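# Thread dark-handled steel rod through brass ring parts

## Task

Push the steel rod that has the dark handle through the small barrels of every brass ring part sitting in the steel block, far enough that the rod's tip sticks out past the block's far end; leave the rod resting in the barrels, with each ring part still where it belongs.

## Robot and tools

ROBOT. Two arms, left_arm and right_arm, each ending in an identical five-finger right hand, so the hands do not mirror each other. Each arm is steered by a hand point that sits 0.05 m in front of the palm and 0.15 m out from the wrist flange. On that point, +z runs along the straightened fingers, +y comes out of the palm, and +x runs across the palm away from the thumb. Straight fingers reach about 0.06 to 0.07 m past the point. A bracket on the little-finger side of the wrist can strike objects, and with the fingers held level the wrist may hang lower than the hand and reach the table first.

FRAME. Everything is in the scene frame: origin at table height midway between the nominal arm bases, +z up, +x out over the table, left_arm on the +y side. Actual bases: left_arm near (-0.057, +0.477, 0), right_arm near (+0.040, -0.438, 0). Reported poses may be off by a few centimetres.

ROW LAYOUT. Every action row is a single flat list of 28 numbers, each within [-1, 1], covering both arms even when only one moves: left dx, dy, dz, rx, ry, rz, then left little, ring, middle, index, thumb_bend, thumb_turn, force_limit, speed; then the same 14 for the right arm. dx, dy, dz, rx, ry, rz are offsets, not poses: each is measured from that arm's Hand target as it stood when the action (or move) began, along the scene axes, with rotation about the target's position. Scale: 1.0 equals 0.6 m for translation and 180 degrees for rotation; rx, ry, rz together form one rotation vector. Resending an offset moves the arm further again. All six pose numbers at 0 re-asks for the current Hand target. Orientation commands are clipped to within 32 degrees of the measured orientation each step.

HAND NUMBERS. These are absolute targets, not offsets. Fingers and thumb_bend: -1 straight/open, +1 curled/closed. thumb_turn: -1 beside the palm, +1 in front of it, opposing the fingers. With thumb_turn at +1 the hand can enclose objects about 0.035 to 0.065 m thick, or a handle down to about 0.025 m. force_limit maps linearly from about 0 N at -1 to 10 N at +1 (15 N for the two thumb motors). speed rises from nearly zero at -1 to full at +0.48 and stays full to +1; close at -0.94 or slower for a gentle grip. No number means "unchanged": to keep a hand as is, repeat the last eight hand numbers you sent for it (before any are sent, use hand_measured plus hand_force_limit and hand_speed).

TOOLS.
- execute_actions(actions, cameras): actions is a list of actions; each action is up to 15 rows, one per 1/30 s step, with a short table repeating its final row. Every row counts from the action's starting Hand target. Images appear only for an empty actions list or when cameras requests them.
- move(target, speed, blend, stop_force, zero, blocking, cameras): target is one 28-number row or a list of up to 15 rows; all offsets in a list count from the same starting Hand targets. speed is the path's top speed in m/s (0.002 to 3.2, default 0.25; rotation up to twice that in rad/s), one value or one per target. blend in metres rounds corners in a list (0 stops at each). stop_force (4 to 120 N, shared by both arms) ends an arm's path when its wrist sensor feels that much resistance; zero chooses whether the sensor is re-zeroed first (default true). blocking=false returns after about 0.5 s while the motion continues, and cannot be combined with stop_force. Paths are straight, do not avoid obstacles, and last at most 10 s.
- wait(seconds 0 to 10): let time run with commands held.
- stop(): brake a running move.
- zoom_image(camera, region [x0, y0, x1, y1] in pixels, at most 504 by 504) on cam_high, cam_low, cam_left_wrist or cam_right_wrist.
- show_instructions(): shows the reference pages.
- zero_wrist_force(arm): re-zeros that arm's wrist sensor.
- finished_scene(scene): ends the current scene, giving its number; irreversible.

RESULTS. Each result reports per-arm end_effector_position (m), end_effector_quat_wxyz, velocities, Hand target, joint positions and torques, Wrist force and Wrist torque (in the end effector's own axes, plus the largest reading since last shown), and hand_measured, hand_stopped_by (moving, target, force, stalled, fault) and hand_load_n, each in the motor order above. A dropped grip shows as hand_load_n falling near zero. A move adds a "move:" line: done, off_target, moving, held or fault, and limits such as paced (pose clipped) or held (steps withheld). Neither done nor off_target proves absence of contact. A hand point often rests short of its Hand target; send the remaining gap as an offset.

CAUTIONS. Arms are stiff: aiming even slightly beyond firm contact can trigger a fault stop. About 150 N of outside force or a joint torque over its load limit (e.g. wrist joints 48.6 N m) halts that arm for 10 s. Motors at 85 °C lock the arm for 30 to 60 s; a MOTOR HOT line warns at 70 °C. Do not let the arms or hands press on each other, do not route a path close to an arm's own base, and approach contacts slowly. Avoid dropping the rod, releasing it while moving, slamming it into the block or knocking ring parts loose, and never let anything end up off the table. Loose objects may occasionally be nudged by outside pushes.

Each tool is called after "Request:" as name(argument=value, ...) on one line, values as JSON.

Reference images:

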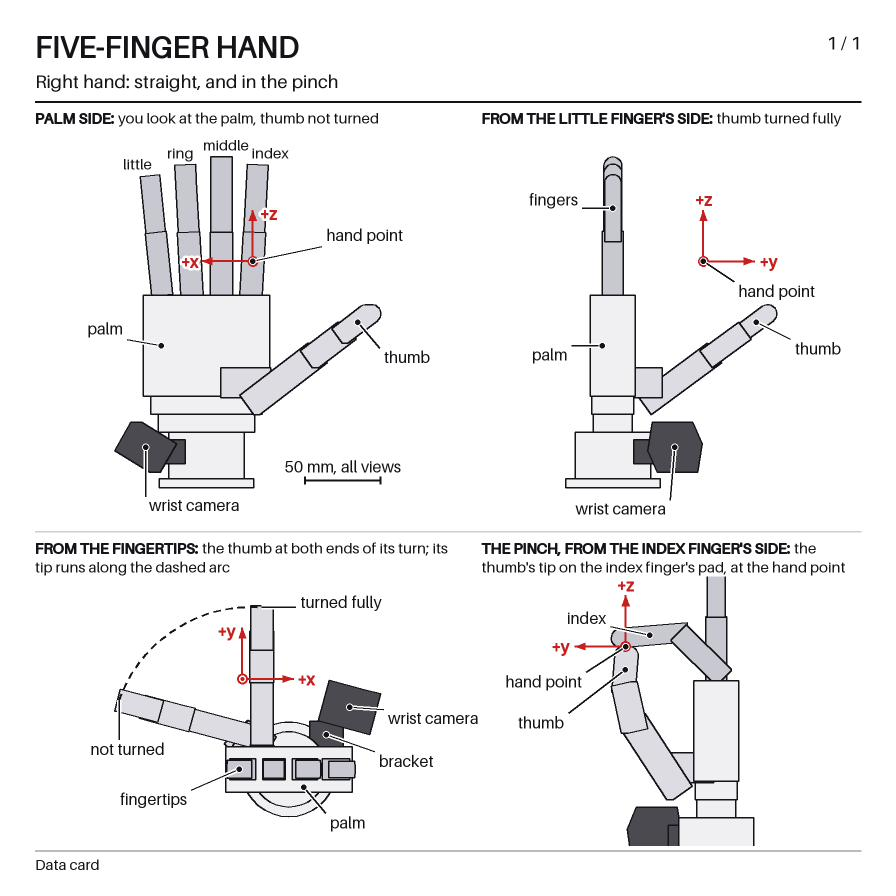

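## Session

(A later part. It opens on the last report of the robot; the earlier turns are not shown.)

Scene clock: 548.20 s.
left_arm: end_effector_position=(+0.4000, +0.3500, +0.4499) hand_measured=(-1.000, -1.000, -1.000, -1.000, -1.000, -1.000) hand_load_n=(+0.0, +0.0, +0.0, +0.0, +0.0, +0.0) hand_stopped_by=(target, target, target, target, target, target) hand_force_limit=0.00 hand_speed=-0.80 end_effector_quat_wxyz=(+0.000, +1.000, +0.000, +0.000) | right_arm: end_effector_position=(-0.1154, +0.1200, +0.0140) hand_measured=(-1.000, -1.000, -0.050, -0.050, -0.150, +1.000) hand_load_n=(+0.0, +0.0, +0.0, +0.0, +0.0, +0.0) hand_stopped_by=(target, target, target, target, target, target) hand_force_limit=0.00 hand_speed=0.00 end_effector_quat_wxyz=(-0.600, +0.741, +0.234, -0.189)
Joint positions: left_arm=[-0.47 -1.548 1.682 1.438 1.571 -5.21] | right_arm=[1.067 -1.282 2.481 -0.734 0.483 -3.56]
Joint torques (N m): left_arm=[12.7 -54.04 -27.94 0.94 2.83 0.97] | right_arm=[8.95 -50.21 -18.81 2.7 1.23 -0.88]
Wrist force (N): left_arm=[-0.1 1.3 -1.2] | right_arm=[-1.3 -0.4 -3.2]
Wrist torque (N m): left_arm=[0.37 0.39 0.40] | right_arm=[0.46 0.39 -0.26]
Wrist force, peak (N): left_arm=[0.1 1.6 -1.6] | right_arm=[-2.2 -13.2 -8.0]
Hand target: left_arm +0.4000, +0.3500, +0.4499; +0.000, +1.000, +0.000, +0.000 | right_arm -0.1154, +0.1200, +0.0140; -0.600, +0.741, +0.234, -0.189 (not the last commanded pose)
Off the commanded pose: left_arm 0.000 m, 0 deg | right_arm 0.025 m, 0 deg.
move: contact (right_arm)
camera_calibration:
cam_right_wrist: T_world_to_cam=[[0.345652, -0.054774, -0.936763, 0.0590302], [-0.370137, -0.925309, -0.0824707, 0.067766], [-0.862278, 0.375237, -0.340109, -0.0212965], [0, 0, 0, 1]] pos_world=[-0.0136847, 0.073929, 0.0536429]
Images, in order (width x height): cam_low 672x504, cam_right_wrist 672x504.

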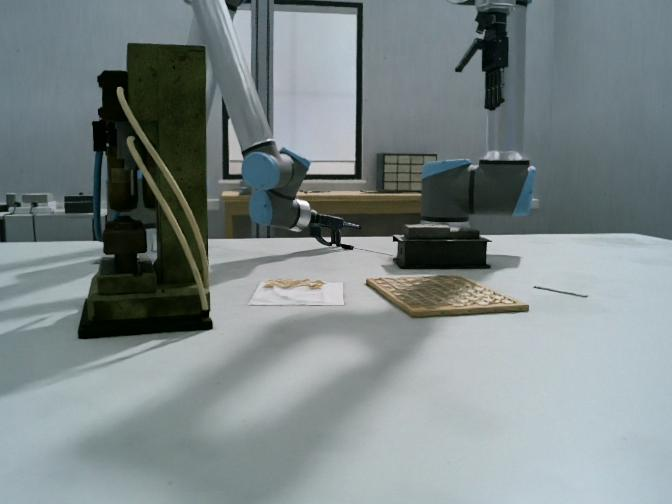

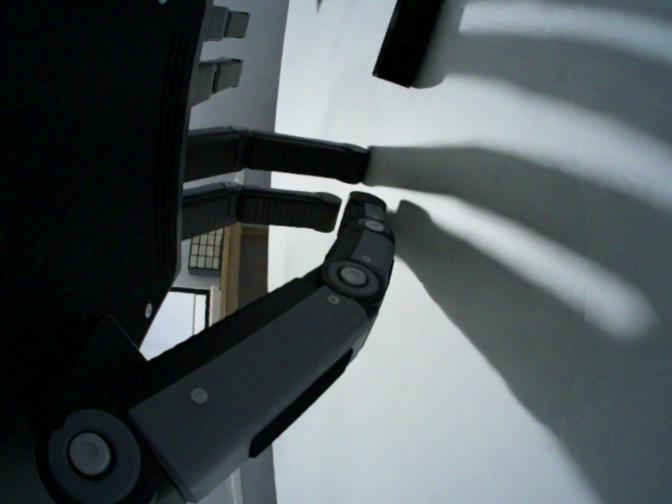

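Request:
move(target=[[0,0,0,0,0,0,-1,-1,-1,-1,-1,-1,0,-0.8,0,0,0.005,0,0,0,-1,-1,-0.1,-0.1,-0.2,1,0,0],[0,0,0,0,0,0,-1,-1,-1,-1,-1,-1,0,-0.8,0.0983,0.0688,0.005,0,0,0,-1,-1,-0.1,-0.1,-0.2,1,0,0]], speed=0.05, cameras=["cam_right_wrist","cam_low","cam_left_wrist"])

Request:
zoom_image(camera="cam_right_wrist", region=[200, 60, 460, 260])

Request:
zoom_image(camera="cam_low", region=[300, 190, 420, 270])

Scene clock: 582.17 s.
left_arm: end_effector_position=(+0.4000, +0.3500, +0.4499) hand_measured=(-1.000, -1.000, -1.000, -1.000, -1.000, -1.000) hand_load_n=(+0.0, +0.0, +0.0, +0.0, +0.0, +0.0) hand_stopped_by=(target, target, target, target, target, target) hand_force_limit=0.00 hand_speed=-0.80 end_effector_quat_wxyz=(+0.000, +1.000, +0.000, +0.000) | right_arm: end_effector_position=(-0.0565, +0.1613, +0.0170) hand_measured=(-1.000, -1.000, -0.100, -0.100, -0.200, +1.000) hand_load_n=(+0.0, +0.0, +0.0, +0.0, +0.0, +0.0) hand_stopped_by=(target, target, target, target, target, target) hand_force_limit=0.00 hand_speed=0.00 end_effector_quat_wxyz=(-0.600, +0.741, +0.234, -0.189)
Joint positions: left_arm=[-0.47 -1.548 1.682 1.438 1.571 -5.21] | right_arm=[0.988 -1.22 2.372 -0.607 0.414 -3.648]
Joint torques (N m): left_arm=[12.86 -52.23 -28.13 1.16 2.77 0.91] | right_arm=[-2.92 -36.09 -19.88 2.85 -4.25 -2.53]
Wrist force (N): left_arm=[-0.2 1.0 -0.7] | right_arm=[-2.0 2.7 -1.2]
Wrist torque (N m): left_arm=[0.29 0.38 0.38] | right_arm=[0.29 0.32 0.16]
Wrist force, peak (N): left_arm=[-0.2 1.3 -1.9] | right_arm=[-2.6 3.3 -1.6]
Hand target: left_arm +0.4000, +0.3500, +0.4499; +0.000, +1.000, +0.000, +0.000 | right_arm -0.0565, +0.1613, +0.0170; -0.600, +0.741, +0.234, -0.189
Off the commanded pose: left_arm 0.000 m, 0 deg | right_arm 0.000 m, 0 deg.
move: done
camera_calibration:
cam_left_wrist: T_world_to_cam=[[0.251858, -0.966326, 0.0527517, 0.203707], [-0.841004, -0.191573, 0.505976, 0.175077], [-0.478832, -0.171798, -0.860933, 0.756707], [0, 0, 0, 1]] pos_world=[0.458271, 0.360388, 0.552143]
cam_right_wrist: T_world_to_cam=[[0.345639, -0.0548057, -0.936766, 0.0437136], [-0.370148, -0.925308, -0.0824386, 0.128065], [-0.862278, 0.375236, -0.340109, 0.015101], [0, 0, 0, 1]] pos_world=[0.0453153, 0.115229, 0.0566429]
Images, in order (width x height): cam_low 672x504, cam_left_wrist 672x504, cam_right_wrist 672x504.

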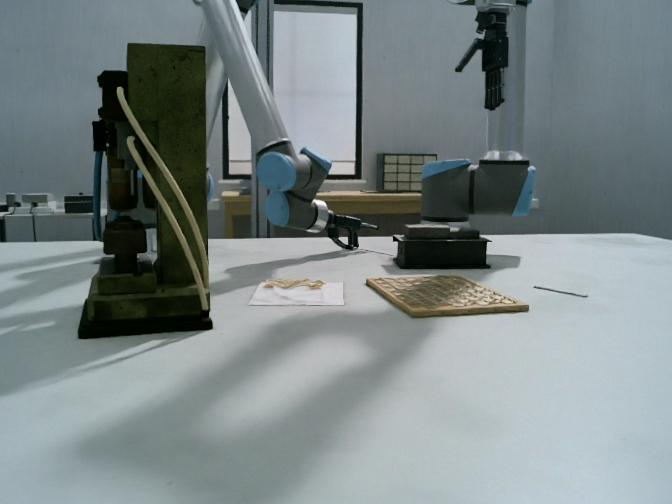

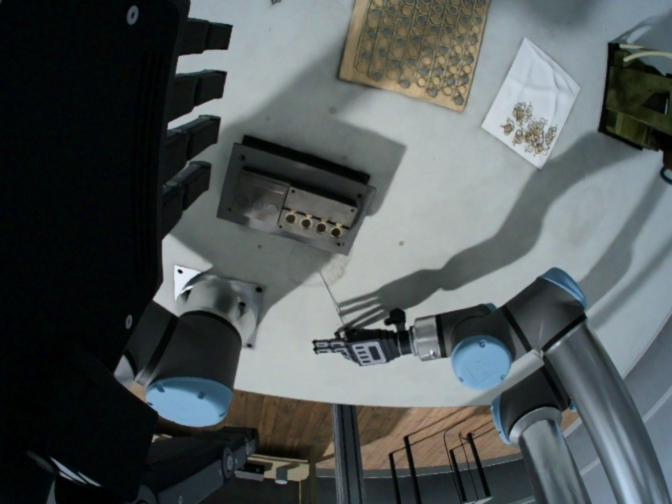

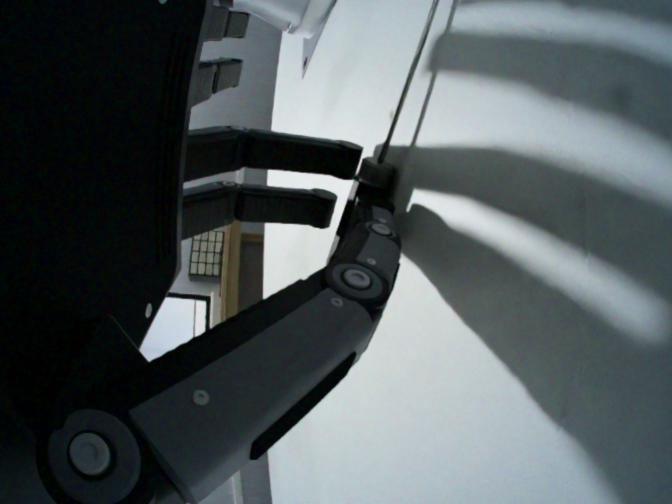

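Scaled by 1.938 from the camera's 672x504 image, which has a finer 960x720 frame.

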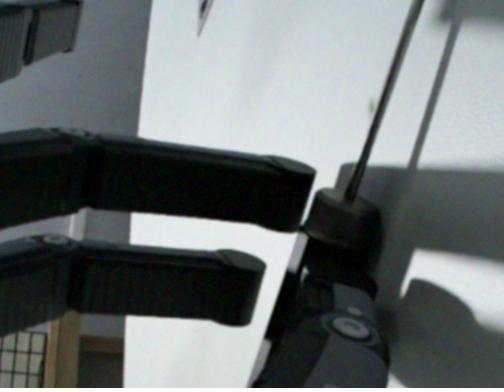

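Scaled by 4.200 from the camera's 672x504 image, which has a finer 960x720 frame.

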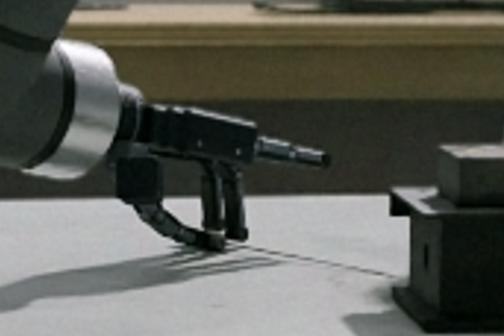

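Request:
move(target=[0,0,0,0,0,0,-1,-1,-1,-1,-1,-1,0,-0.8,0,0,-0.004,0,0,0,-1,-1,-0.1,-0.1,-0.1,1,0,-0.5], speed=0.02)

Request:
move(target=[0,0,0,0,0,0,-1,-1,-1,-1,-1,-1,0,-0.8,0,0,0,0,0,0,-1,-1,0.35,0.35,-0.1,1,-0.2,-0.85], speed=0.02, cameras=["cam_right_wrist","cam_low","cam_left_wrist"])

Request:
zoom_image(camera="cam_right_wrist", region=[200, 60, 460, 260])

Scene clock: 619.60 s.
left_arm: end_effector_position=(+0.4000, +0.3500, +0.4499) hand_measured=(-1.000, -1.000, -1.000, -1.000, -1.000, -1.000) hand_load_n=(+0.0, +0.0, +0.0, +0.0, -0.5, +0.0) hand_stopped_by=(target, target, target, target, target, target) hand_force_limit=0.00 hand_speed=-0.80 end_effector_quat_wxyz=(+0.000, +1.000, +0.000, +0.000) | right_arm: end_effector_position=(-0.0565, +0.1613, +0.0146) hand_measured=(-1.000, -1.000, -0.100, -0.100, -0.100, +1.000) hand_load_n=(+0.0, +0.0, +0.0, +0.0, +0.0, +0.0) hand_stopped_by=(target, target, target, target, target, target) hand_force_limit=0.00 hand_speed=-0.50 end_effector_quat_wxyz=(-0.600, +0.741, +0.234, -0.189)
Joint positions: left_arm=[-0.47 -1.548 1.682 1.438 1.571 -5.21] | right_arm=[0.988 -1.215 2.372 -0.613 0.414 -3.648]
Joint torques (N m): left_arm=[9.99 -52.43 -27.67 1.12 2.94 0.73] | right_arm=[-8.41 -33.59 -7.53 -1.21 -4 -2.3]
Wrist force (N): left_arm=[-0.2 0.9 -1.4] | right_arm=[-2.3 2.4 -1.2]
Wrist torque (N m): left_arm=[0.31 0.41 0.37] | right_arm=[0.23 0.37 0.12]
Wrist force, peak (N): left_arm=[-0.3 1.7 -1.2] | right_arm=[-2.0 3.3 -1.3]
Hand target: left_arm +0.4000, +0.3500, +0.4499; +0.000, +1.000, +0.000, +0.000 | right_arm -0.0565, +0.1613, +0.0146; -0.600, +0.741, +0.234, -0.189
Off the commanded pose: left_arm 0.000 m, 0 deg | right_arm 0.000 m, 0 deg.
move: done

Scene clock: 620.37 s.
left_arm: end_effector_position=(+0.4000, +0.3500, +0.4499) hand_measured=(-1.000, -1.000, -1.000, -1.000, -1.000, -1.000) hand_load_n=(+0.0, +0.0, +0.0, +0.0, +0.0, +0.0) hand_stopped_by=(target, target, target, target, target, target) hand_force_limit=0.00 hand_speed=-0.80 end_effector_quat_wxyz=(+0.000, +1.000, +0.000, +0.000) | right_arm: end_effector_position=(-0.0565, +0.1613, +0.0146) hand_measured=(-1.000, -1.000, -0.006, +0.106, -0.100, +1.000) hand_load_n=(+0.0, +0.0, +5.5, +7.5, +4.0, -2.0) hand_stopped_by=(target, target, force, force, target, target) hand_force_limit=-0.20 hand_speed=-0.85 end_effector_quat_wxyz=(-0.600, +0.741, +0.234, -0.189)
Joint positions: left_arm=[-0.47 -1.548 1.682 1.438 1.571 -5.21] | right_arm=[0.988 -1.215 2.372 -0.613 0.414 -3.648]
Joint torques (N m): left_arm=[11.54 -49.5 -27.64 1.04 2.48 0.72] | right_arm=[-3.34 -34.28 -8.4 -0.17 -0.91 0.18]
Wrist force (N): left_arm=[-0.1 0.8 -1.2] | right_arm=[-2.0 -6.1 -0.9]
Wrist torque (N m): left_arm=[0.29 0.38 0.38] | right_arm=[0.44 0.34 -0.02]
Wrist force, peak (N): left_arm=[-0.5 1.6 -1.3] | right_arm=[-1.5 -6.4 -0.4]
Hand target: left_arm +0.4000, +0.3500, +0.4499; +0.000, +1.000, +0.000, +0.000 | right_arm -0.0565, +0.1613, +0.0146; -0.600, +0.741, +0.234, -0.189
Off the commanded pose: left_arm 0.000 m, 0 deg | right_arm 0.000 m, 0 deg.
move: done
camera_calibration:
cam_left_wrist: T_world_to_cam=[[0.251858, -0.966326, 0.0527517, 0.203707], [-0.841004, -0.191573, 0.505976, 0.175077], [-0.478832, -0.171798, -0.860933, 0.756707], [0, 0, 0, 1]] pos_world=[0.458271, 0.360388, 0.552143]
cam_right_wrist: T_world_to_cam=[[0.345624, -0.0547566, -0.936774, 0.0414607], [-0.370103, -0.925323, -0.0824629, 0.127869], [-0.862304, 0.375204, -0.34008, 0.014288], [0, 0, 0, 1]] pos_world=[0.0453154, 0.115229, 0.0542428]
Images, in order (width x height): cam_low 672x504, cam_left_wrist 672x504, cam_right_wrist 672x504.

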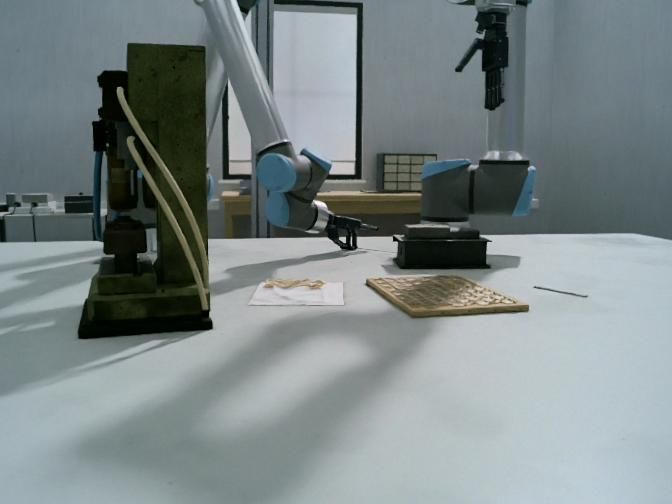

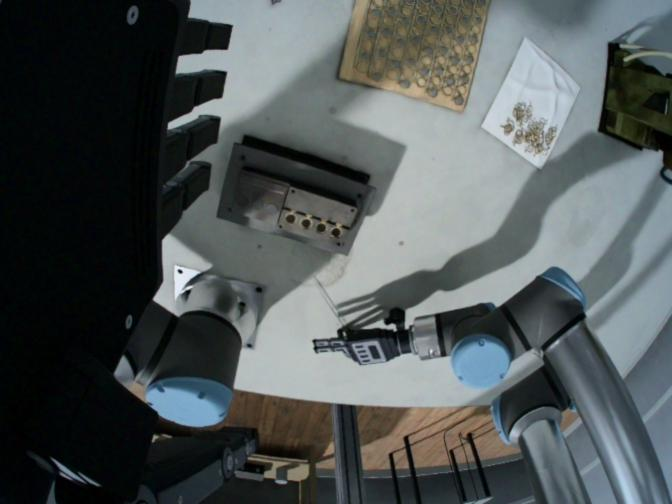

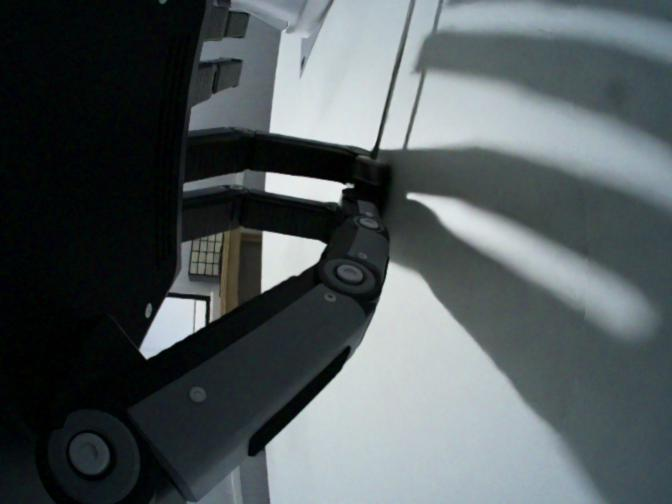

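Scaled by 1.938 from the camera's 672x504 image, which has a finer 960x720 frame.

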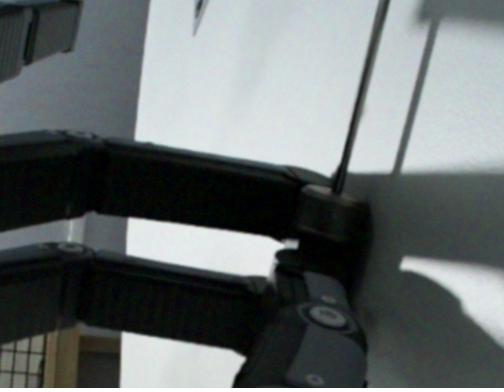

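Request:
move(target=[0,0,0,0,0,0,-1,-1,-1,-1,-1,-1,0,-0.8,0,0,0.1,0,0,0,-1,-1,0.35,0.35,-0.1,1,-0.2,-0.85], speed=0.04, cameras=["cam_right_wrist","cam_low","cam_left_wrist"])

Request:
zoom_image(camera="cam_right_wrist", region=[280, 0, 480, 260])

Request:
zoom_image(camera="cam_left_wrist", region=[210, 130, 430, 370])

Scene clock: 633.00 s.
left_arm: end_effector_position=(+0.4000, +0.3500, +0.4499) hand_measured=(-1.000, -1.000, -1.000, -1.000, -1.000, -1.000) hand_load_n=(+0.0, +0.0, +0.0, +0.0, +0.0, +0.0) hand_stopped_by=(target, target, target, target, target, target) hand_force_limit=0.00 hand_speed=-0.80 end_effector_quat_wxyz=(+0.000, +1.000, +0.000, +0.000) | right_arm: end_effector_position=(-0.0565, +0.1613, +0.0745) hand_measured=(-1.000, -1.000, -0.004, +0.106, -0.100, +1.000) hand_load_n=(+0.0, +0.0, +0.0, +4.5, +3.5, -1.0) hand_stopped_by=(target, target, force, force, target, target) hand_force_limit=-0.20 hand_speed=-0.85 end_effector_quat_wxyz=(-0.600, +0.741, +0.234, -0.189)
Joint positions: left_arm=[-0.47 -1.548 1.682 1.438 1.571 -5.21] | right_arm=[0.988 -1.338 2.353 -0.47 0.414 -3.648]
Joint torques (N m): left_arm=[8.76 -50.7 -27.49 1.55 2.69 0.73] | right_arm=[-2.47 -54.18 -25.46 3.38 -0.8 -2.66]
Wrist force (N): left_arm=[-0.3 1.1 -1.3] | right_arm=[-1.9 3.1 -0.9]
Wrist torque (N m): left_arm=[0.34 0.42 0.38] | right_arm=[0.32 0.29 0.10]
Wrist force, peak (N): left_arm=[-0.6 1.7 -1.6] | right_arm=[-2.0 -6.2 -0.5]
Hand target: left_arm +0.4000, +0.3500, +0.4499; +0.000, +1.000, +0.000, +0.000 | right_arm -0.0565, +0.1613, +0.0746; -0.600, +0.741, +0.234, -0.189
Off the commanded pose: left_arm 0.000 m, 0 deg | right_arm 0.000 m, 0 deg.
move: done
camera_calibration:
cam_left_wrist: T_world_to_cam=[[0.251858, -0.966326, 0.0527517, 0.203707], [-0.841004, -0.191573, 0.505976, 0.175077], [-0.478832, -0.171798, -0.860933, 0.756707], [0, 0, 0, 1]] pos_world=[0.458271, 0.360388, 0.552143]
cam_right_wrist: T_world_to_cam=[[0.345588, -0.0548481, -0.936782, 0.0976801], [-0.370137, -0.925318, -0.0823702, 0.132807], [-0.862304, 0.375204, -0.34008, 0.0346928], [0, 0, 0, 1]] pos_world=[0.0453155, 0.115229, 0.114243]
Images, in order (width x height): cam_low 672x504, cam_left_wrist 672x504, cam_right_wrist 672x504.

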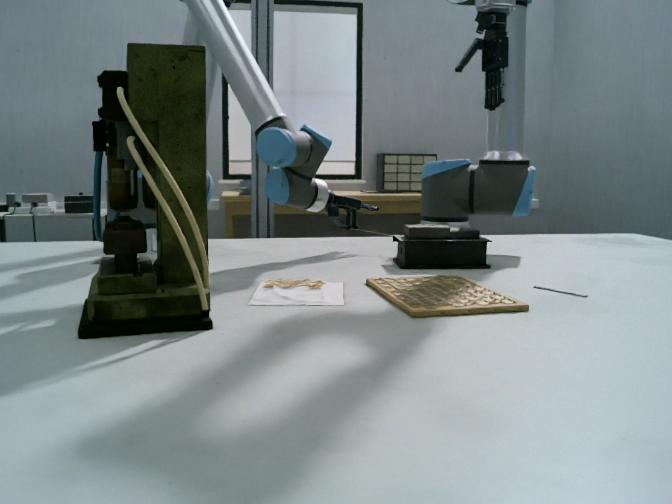

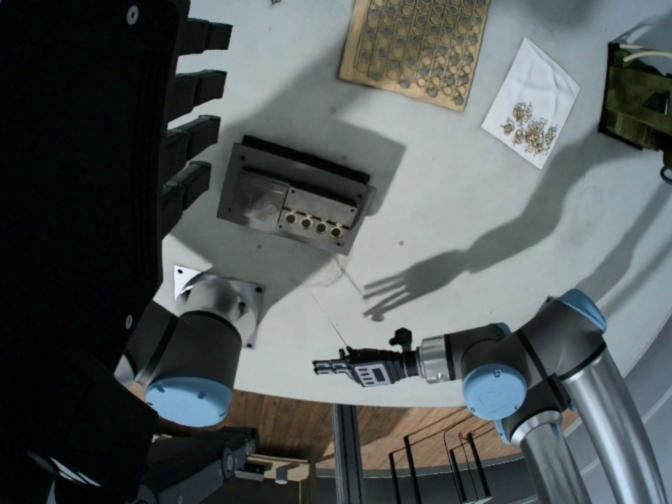

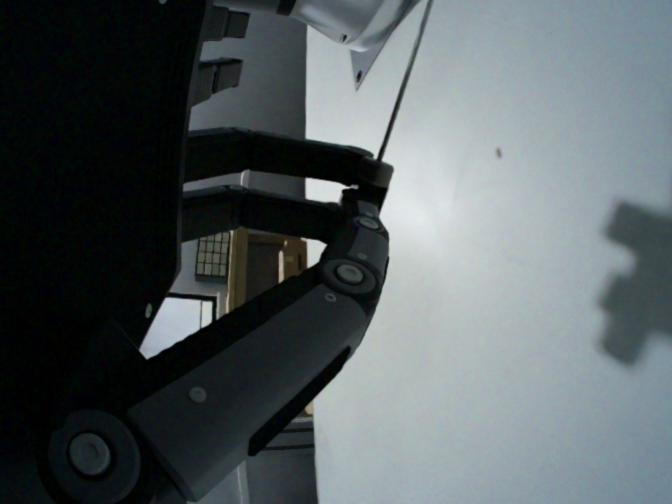

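Scaled by 1.938 from the camera's 672x504 image, which has a finer 960x720 frame.

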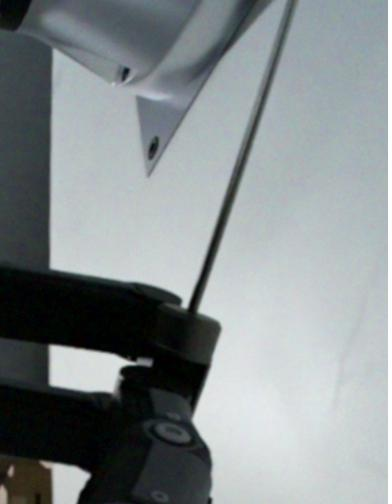

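Scaled by 2.100 from the camera's 672x504 image, which has a finer 960x720 frame.

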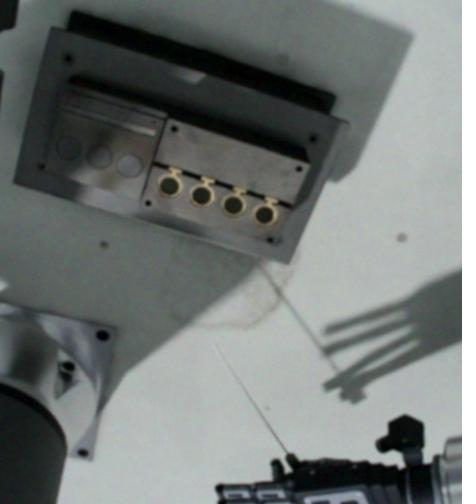

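Request:
move(target=[0,0,0,0,0,0,-1,-1,-1,-1,-1,-1,0,-0.8,0,0,0,0,0,0,-1,-1,0.33,0.33,-0.09,1,-0.1,-0.94], speed=0.04, cameras=["cam_right_wrist","cam_low","cam_left_wrist"])

Request:
zoom_image(camera="cam_right_wrist", region=[280, 0, 480, 260])

Request:
zoom_image(camera="cam_low", region=[300, 190, 420, 270])

Scene clock: 648.57 s.
left_arm: end_effector_position=(+0.4000, +0.3500, +0.4499) hand_measured=(-1.000, -1.000, -1.000, -1.000, -1.000, -1.000) hand_load_n=(+0.0, +0.0, +0.0, +0.0, +0.0, +0.0) hand_stopped_by=(target, target, target, target, target, target) hand_force_limit=0.00 hand_speed=-0.80 end_effector_quat_wxyz=(+0.000, +1.000, +0.000, +0.000) | right_arm: end_effector_position=(-0.0565, +0.1613, +0.0746) hand_measured=(-1.000, -1.000, +0.072, +0.106, -0.092, +1.000) hand_load_n=(+0.0, +0.0, +5.0, +6.0, +5.5, +3.0) hand_stopped_by=(target, target, force, force, target, target) hand_force_limit=-0.10 hand_speed=-0.94 end_effector_quat_wxyz=(-0.600, +0.741, +0.234, -0.189)
Joint positions: left_arm=[-0.47 -1.548 1.682 1.438 1.571 -5.21] | right_arm=[0.988 -1.338 2.352 -0.47 0.414 -3.648]
Joint torques (N m): left_arm=[9.81 -53.19 -28.23 1.37 2.56 0.45] | right_arm=[-3.94 -56.53 -25.5 3.66 -3.51 -2.77]
Wrist force (N): left_arm=[0.0 1.2 -1.2] | right_arm=[-1.7 3.0 -1.7]
Wrist torque (N m): left_arm=[0.35 0.38 0.40] | right_arm=[0.34 0.29 0.14]
Wrist force, peak (N): left_arm=[-0.3 1.8 -1.3] | right_arm=[-2.3 3.1 -1.2]
Hand target: left_arm +0.4000, +0.3500, +0.4499; +0.000, +1.000, +0.000, +0.000 | right_arm -0.0565, +0.1613, +0.0746; -0.600, +0.741, +0.234, -0.189
Off the commanded pose: left_arm 0.000 m, 0 deg | right_arm 0.000 m, 0 deg.
move: done
camera_calibration:
cam_left_wrist: T_world_to_cam=[[0.251858, -0.966326, 0.0527517, 0.203707], [-0.841004, -0.191573, 0.505976, 0.175077], [-0.478832, -0.171798, -0.860933, 0.756707], [0, 0, 0, 1]] pos_world=[0.458271, 0.360388, 0.552143]
cam_right_wrist: T_world_to_cam=[[0.345639, -0.0548057, -0.936766, 0.0976713], [-0.370148, -0.925308, -0.0824386, 0.132814], [-0.862278, 0.375236, -0.340109, 0.0346912], [0, 0, 0, 1]] pos_world=[0.0453153, 0.115229, 0.114243]
Images, in order (width x height): cam_low 672x504, cam_left_wrist 672x504, cam_right_wrist 672x504.

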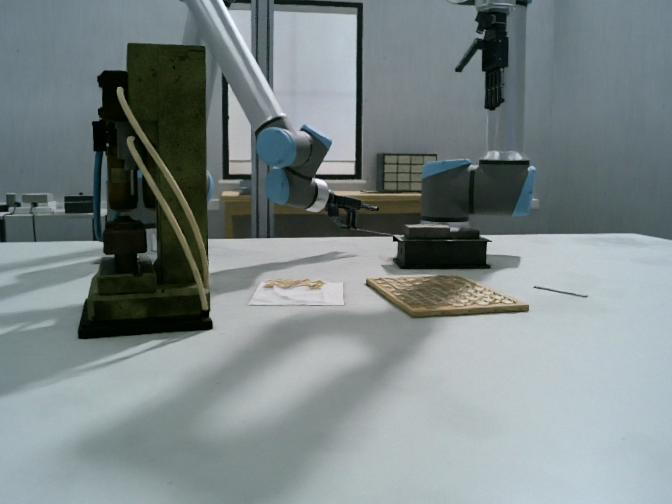

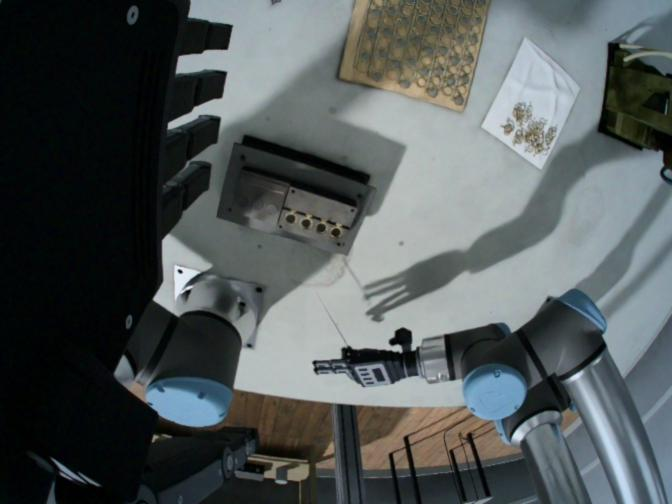

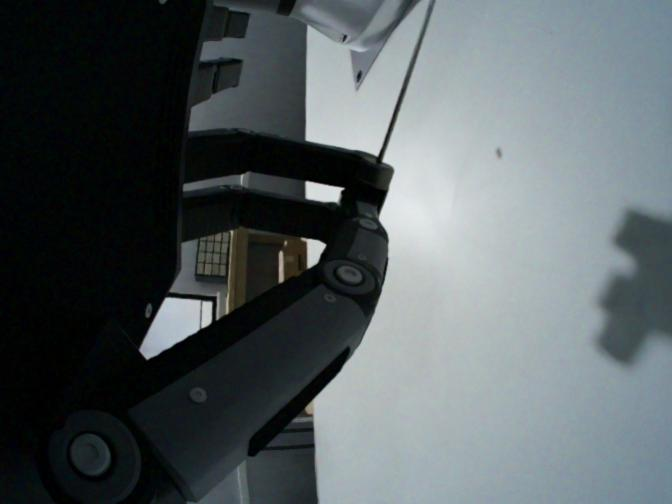

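Scaled by 1.938 from the camera's 672x504 image, which has a finer 960x720 frame.

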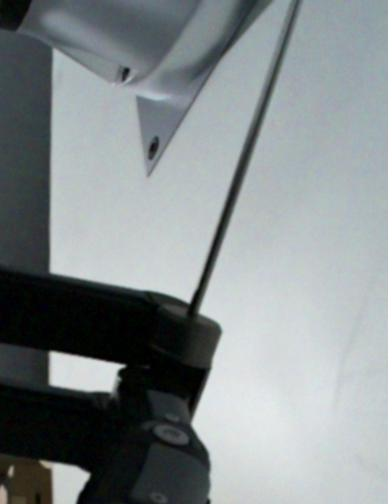

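Scaled by 4.200 from the camera's 672x504 image, which has a finer 960x720 frame.

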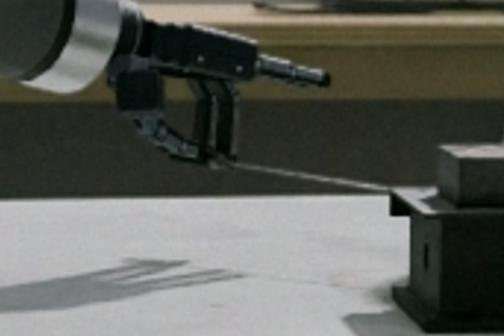

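Request:
move(target=[-0.158,-0.103,-0.395,0,0,0,-1,-1,-1,-1,-1,-1,0,-0.8,0,0,0,0,0,0,-1,-1,0.33,0.33,-0.09,1,-0.1,-0.94], speed=0.15, cameras=["cam_left_wrist","cam_high"])

Request:
zoom_image(camera="cam_left_wrist", region=[200, 150, 460, 345])

Scene clock: 703.07 s.
left_arm: end_effector_position=(+0.3053, +0.2882, +0.2130) hand_measured=(-1.000, -1.000, -1.000, -1.000, -1.000, -1.000) hand_load_n=(+0.0, +0.0, +0.0, +0.0, +0.0, +0.0) hand_stopped_by=(target, target, target, target, target, target) hand_force_limit=0.00 hand_speed=-0.80 end_effector_quat_wxyz=(+0.000, +1.000, +0.000, +0.000) | right_arm: end_effector_position=(-0.0565, +0.1613, +0.0746) hand_measured=(-1.000, -1.000, +0.072, +0.106, -0.092, +1.000) hand_load_n=(+0.0, +0.0, +5.0, +6.0, +5.5, +3.0) hand_stopped_by=(target, target, force, force, target, target) hand_force_limit=-0.10 hand_speed=-0.94 end_effector_quat_wxyz=(-0.600, +0.741, +0.234, -0.189)
Joint positions: left_arm=[-0.723 -1.543 2.123 0.992 1.571 -5.463] | right_arm=[0.988 -1.338 2.352 -0.47 0.414 -3.648]
Joint torques (N m): left_arm=[-5.84 -16.65 -21.17 0.41 -2.91 -2.98] | right_arm=[-5.72 -55.34 -26.27 2.46 -3.41 -3.1]
Wrist force (N): left_arm=[-0.1 1.2 -1.2] | right_arm=[-1.6 2.5 -0.9]
Wrist torque (N m): left_arm=[0.32 0.38 0.43] | right_arm=[0.22 0.25 0.13]
Wrist force, peak (N): left_arm=[0.4 0.6 -2.3] | right_arm=[-2.4 3.1 -1.2]
Hand target: left_arm +0.3052, +0.2882, +0.2129; +0.000, +1.000, +0.000, +0.000 | right_arm -0.0565, +0.1613, +0.0746; -0.600, +0.741, +0.234, -0.189
Off the commanded pose: left_arm 0.000 m, 0 deg | right_arm 0.000 m, 0 deg.
move: done
camera_calibration:
cam_left_wrist: T_world_to_cam=[[0.251858, -0.966326, 0.0527517, 0.180341], [-0.841004, -0.191573, 0.505976, 0.203511], [-0.478832, -0.171798, -0.860933, 0.496703], [0, 0, 0, 1]] pos_world=[0.363571, 0.298588, 0.315143]
Images, in order (width x height): cam_high 672x504, cam_left_wrist 672x504.

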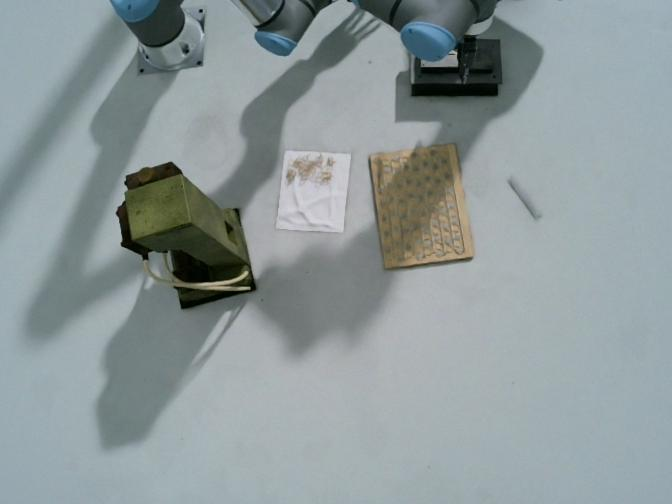

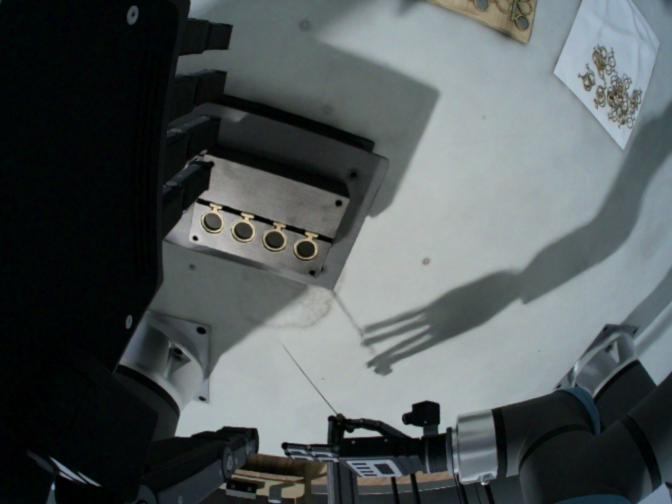

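Scaled by 1.938 from the camera's 672x504 image, which has a finer 960x720 frame.

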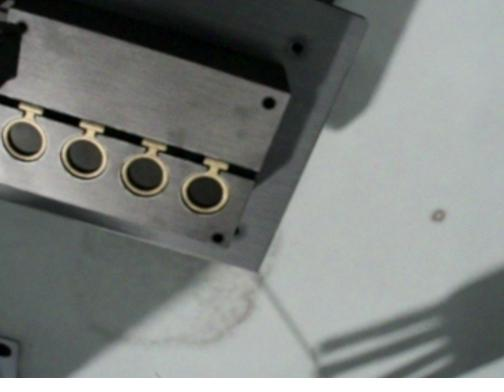

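Request:
zoom_image(camera="cam_left_wrist", region=[270, 180, 370, 280])

Request:
zoom_image(camera="cam_left_wrist", region=[190, 180, 290, 280])

Scaled by 5.040 from the camera's 672x504 image, which has a finer 960x720 frame.

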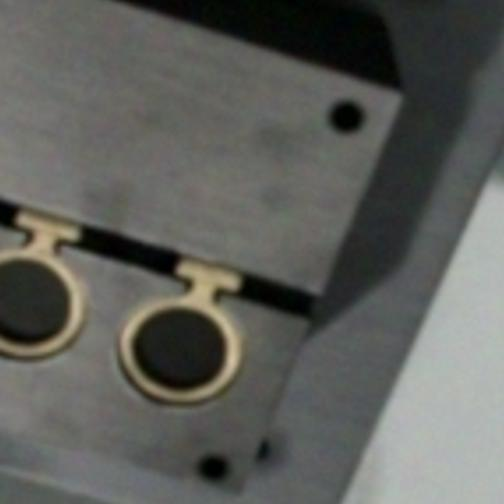

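Scaled by 5.040 from the camera's 672x504 image, which has a finer 960x720 frame.

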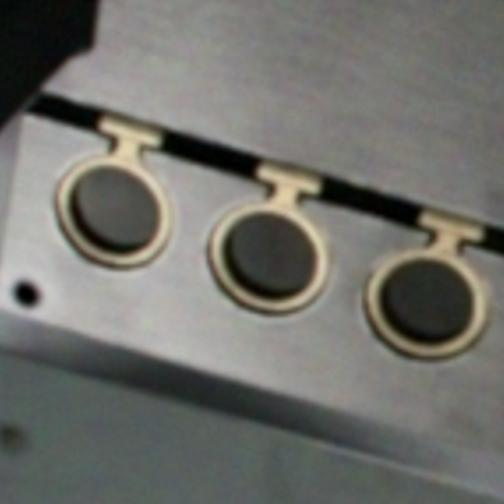

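Request:
zoom_image(camera="cam_left_wrist", region=[260, 330, 400, 470])

Scaled by 3.600 from the camera's 672x504 image, which has a finer 960x720 frame.

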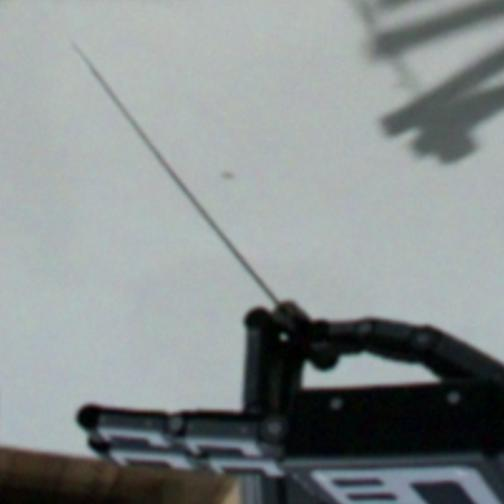

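Request:
move(target=[[0,0,0,0,0,0,-1,-1,-1,-1,-1,-1,0,-0.8,0,0,0.1257,0,0,0,-1,-1,0.33,0.33,-0.09,1,-0.1,-0.94],[0,0,0,0,0,0,-1,-1,-1,-1,-1,-1,0,-0.8,0.4892,-0.1972,0.1257,-0.0295,-0.0819,0.2585,-1,-1,0.33,0.33,-0.09,1,-0.1,-0.94]], speed=0.12, cameras=["all"])

Request:
zoom_image(camera="cam_left_wrist", region=[240, 180, 420, 360])

Scene clock: 842.07 s.
left_arm: end_effector_position=(+0.3052, +0.2882, +0.2129) hand_measured=(-1.000, -1.000, -1.000, -1.000, -1.000, -1.000) hand_load_n=(+0.0, +0.0, +0.0, +0.0, +0.0, +0.0) hand_stopped_by=(target, target, target, target, target, target) hand_force_limit=0.00 hand_speed=-0.80 end_effector_quat_wxyz=(+0.000, +1.000, +0.000, +0.000) | right_arm: end_effector_position=(+0.2370, +0.0430, +0.1500) hand_measured=(-1.000, -1.000, +0.072, +0.106, -0.092, +1.000) hand_load_n=(+0.0, +0.0, +5.0, +6.0, +5.5, +3.0) hand_stopped_by=(target, target, force, force, target, target) hand_force_limit=-0.10 hand_speed=-0.94 end_effector_quat_wxyz=(-0.409, +0.633, +0.571, -0.326)
Joint positions: left_arm=[-0.723 -1.543 2.123 0.991 1.571 -5.463] | right_arm=[0.593 -0.989 1.94 1.589 0.927 -5.952]
Joint torques (N m): left_arm=[-10.05 -20.24 -20.87 0.78 -2.38 -2.95] | right_arm=[-7.76 -61.14 -26.69 4.87 1.17 -2.81]
Wrist force (N): left_arm=[-0.3 1.1 -1.1] | right_arm=[-2.5 2.3 -0.7]
Wrist torque (N m): left_arm=[0.32 0.41 0.41] | right_arm=[0.22 0.28 0.01]
Wrist force, peak (N): left_arm=[0.2 1.5 -1.4] | right_arm=[-2.2 3.7 -1.4]
Hand target: left_arm +0.3052, +0.2882, +0.2129; +0.000, +1.000, +0.000, +0.000 | right_arm +0.2371, +0.0430, +0.1500; -0.409, +0.633, +0.571, -0.326
Off the commanded pose: left_arm 0.000 m, 0 deg | right_arm 0.000 m, 0 deg.
move: done
camera_calibration:
cam_left_wrist: T_world_to_cam=[[0.251858, -0.966326, 0.0527517, 0.180366], [-0.841004, -0.191573, 0.505976, 0.203427], [-0.478832, -0.171798, -0.860933, 0.496655], [0, 0, 0, 1]] pos_world=[0.363471, 0.298588, 0.315143]
cam_right_wrist: T_world_to_cam=[[0.512095, 0.229239, -0.827773, -0.00761225], [0.430083, -0.902646, 0.0160935, -0.0672008], [-0.743496, -0.364253, -0.560832, 0.39455], [0, 0, 0, 1]] pos_world=[0.326147, 0.0848025, 0.216057]

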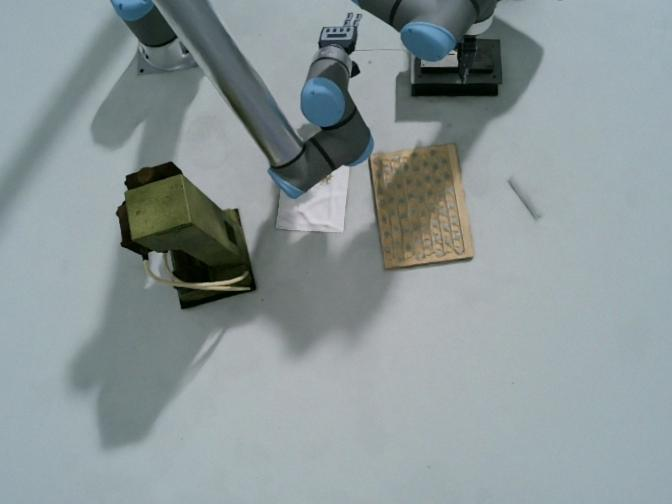

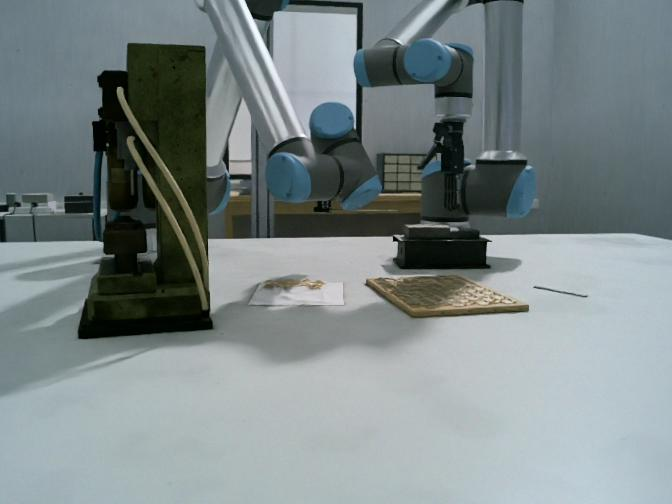

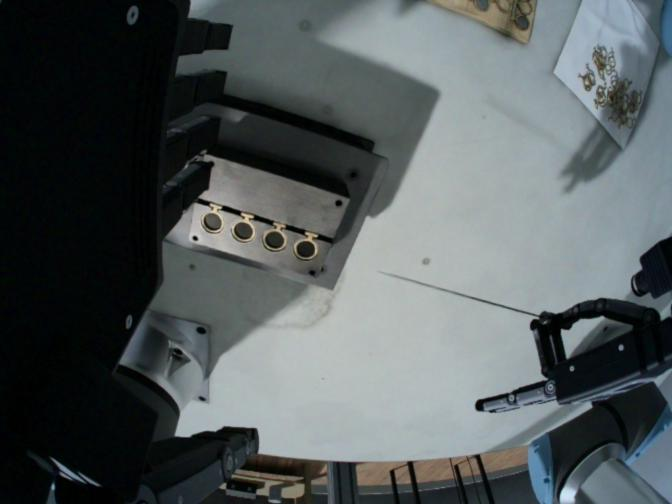

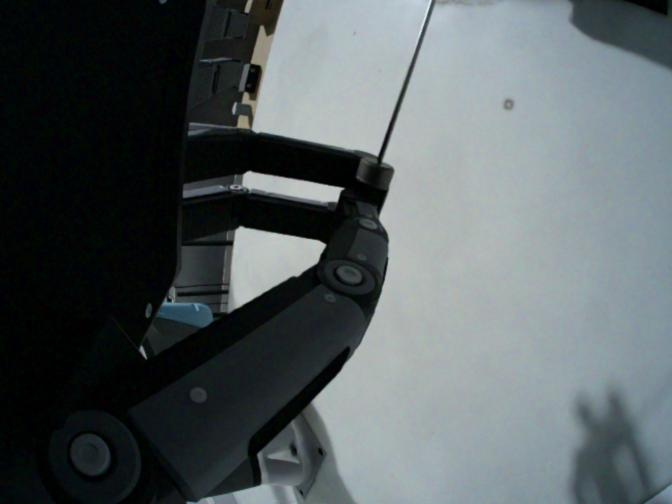

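Scaled by 2.800 from the camera's 672x504 image, which has a finer 960x720 frame.

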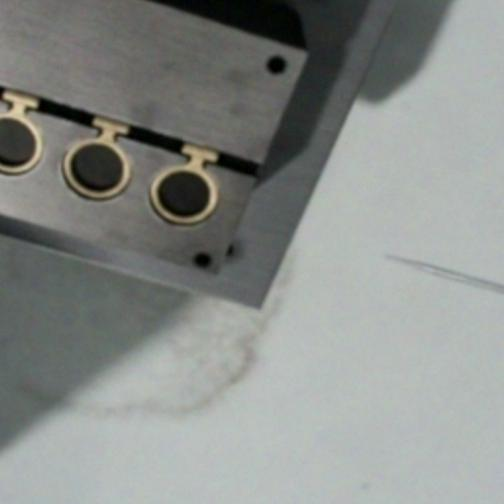

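Request:
move(target=[0.123,-0.0037,-0.0617,0,0.1944,0,-1,-1,-1,-1,-1,-1,0,-0.8,0,0,0,0,0,0,-1,-1,0.33,0.33,-0.09,1,-0.1,-0.94], speed=0.15, cameras=["cam_left_wrist","cam_low"])

Request:
zoom_image(camera="cam_left_wrist", region=[240, 140, 460, 300])

Scene clock: 924.43 s.
left_arm: end_effector_position=(+0.3790, +0.2860, +0.1759) hand_measured=(-1.000, -1.000, -1.000, -1.000, -1.000, -1.000) hand_load_n=(+0.0, +0.0, +0.0, +0.0, +0.0, +0.0) hand_stopped_by=(target, target, target, target, target, target) hand_force_limit=0.00 hand_speed=-0.80 end_effector_quat_wxyz=(+0.000, +0.954, +0.000, -0.301) | right_arm: end_effector_position=(+0.2371, +0.0430, +0.1500) hand_measured=(-1.000, -1.000, +0.072, +0.106, -0.092, +1.000) hand_load_n=(-0.5, +0.0, +5.0, +6.0, +5.5, +3.0) hand_stopped_by=(target, target, force, force, target, target) hand_force_limit=-0.10 hand_speed=-0.94 end_effector_quat_wxyz=(-0.409, +0.633, +0.571, -0.326)
Joint positions: left_arm=[-0.463 -1.061 1.84 1.345 1.844 -5.125] | right_arm=[0.593 -0.989 1.94 1.589 0.927 -5.952]
Joint torques (N m): left_arm=[15.03 -47.84 -39.17 8.62 3.45 2.3] | right_arm=[-7.08 -59.69 -26.09 5.03 1.43 -2.79]
Wrist force (N): left_arm=[-0.6 0.8 -0.8] | right_arm=[-2.3 1.7 -0.7]
Wrist torque (N m): left_arm=[0.25 0.42 0.06] | right_arm=[0.14 0.25 0.01]
Wrist force, peak (N): left_arm=[-0.1 1.8 -1.1] | right_arm=[-2.7 2.3 -1.1]
Hand target: left_arm +0.3790, +0.2860, +0.1759; +0.000, +0.954, +0.000, -0.301 | right_arm +0.2371, +0.0430, +0.1500; -0.409, +0.633, +0.571, -0.326
Off the commanded pose: left_arm 0.000 m, 0 deg | right_arm 0.000 m, 0 deg.
move: done
camera_calibration:
cam_left_wrist: T_world_to_cam=[[0.236629, -0.96631, -0.101253, 0.194464], [-0.398993, -0.191664, 0.896699, 0.0475858], [-0.885896, -0.171786, -0.430904, 0.578364], [0, 0, 0, 1]] pos_world=[0.485341, 0.296388, 0.226239]
Images, in order (width x height): cam_low 672x504, cam_left_wrist 672x504.

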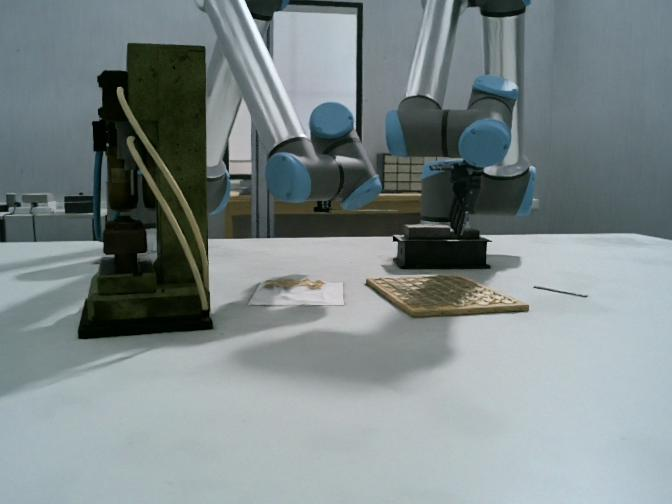

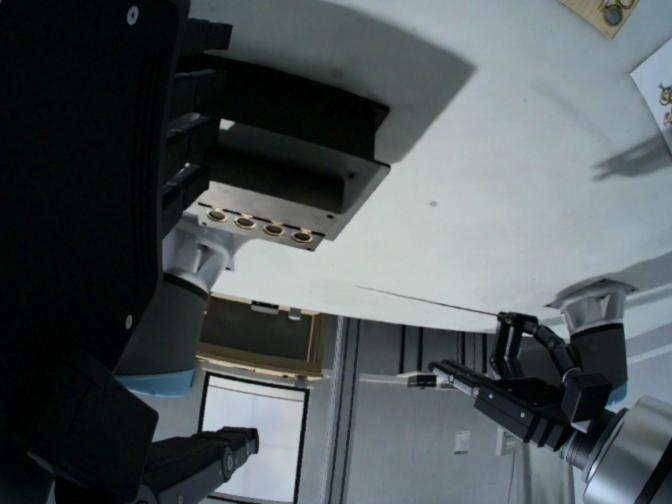

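Scaled by 2.291 from the camera's 672x504 image, which has a finer 960x720 frame.

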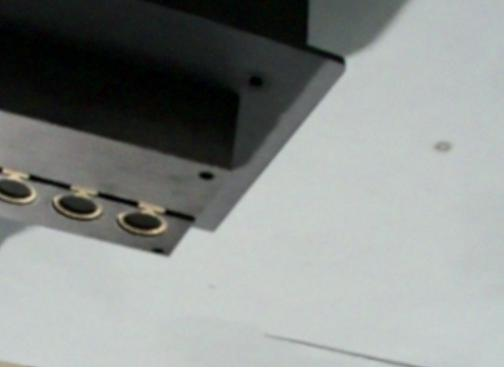

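Request:
zoom_image(camera="cam_left_wrist", region=[190, 180, 350, 280])

Request:
zoom_image(camera="cam_left_wrist", region=[345, 260, 525, 360])

Scaled by 3.150 from the camera's 672x504 image, which has a finer 960x720 frame.

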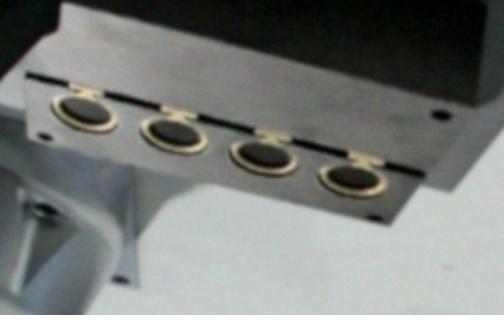

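Scaled by 2.800 from the camera's 672x504 image, which has a finer 960x720 frame.

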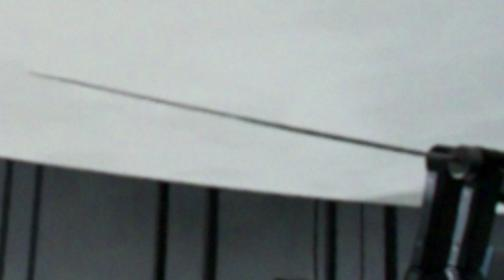

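Request:
zoom_image(camera="cam_left_wrist", region=[290, 215, 340, 255])

Request:
zoom_image(camera="cam_left_wrist", region=[200, 195, 250, 235])

Scaled by 10.080 from the camera's 672x504 image, which has a finer 960x720 frame.

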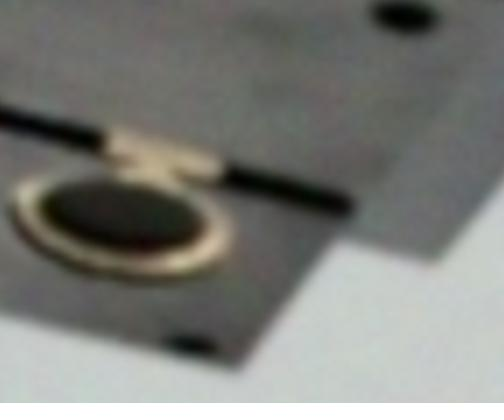

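Scaled by 10.080 from the camera's 672x504 image, which has a finer 960x720 frame.

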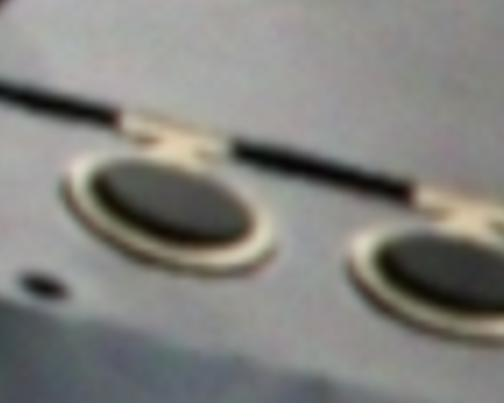

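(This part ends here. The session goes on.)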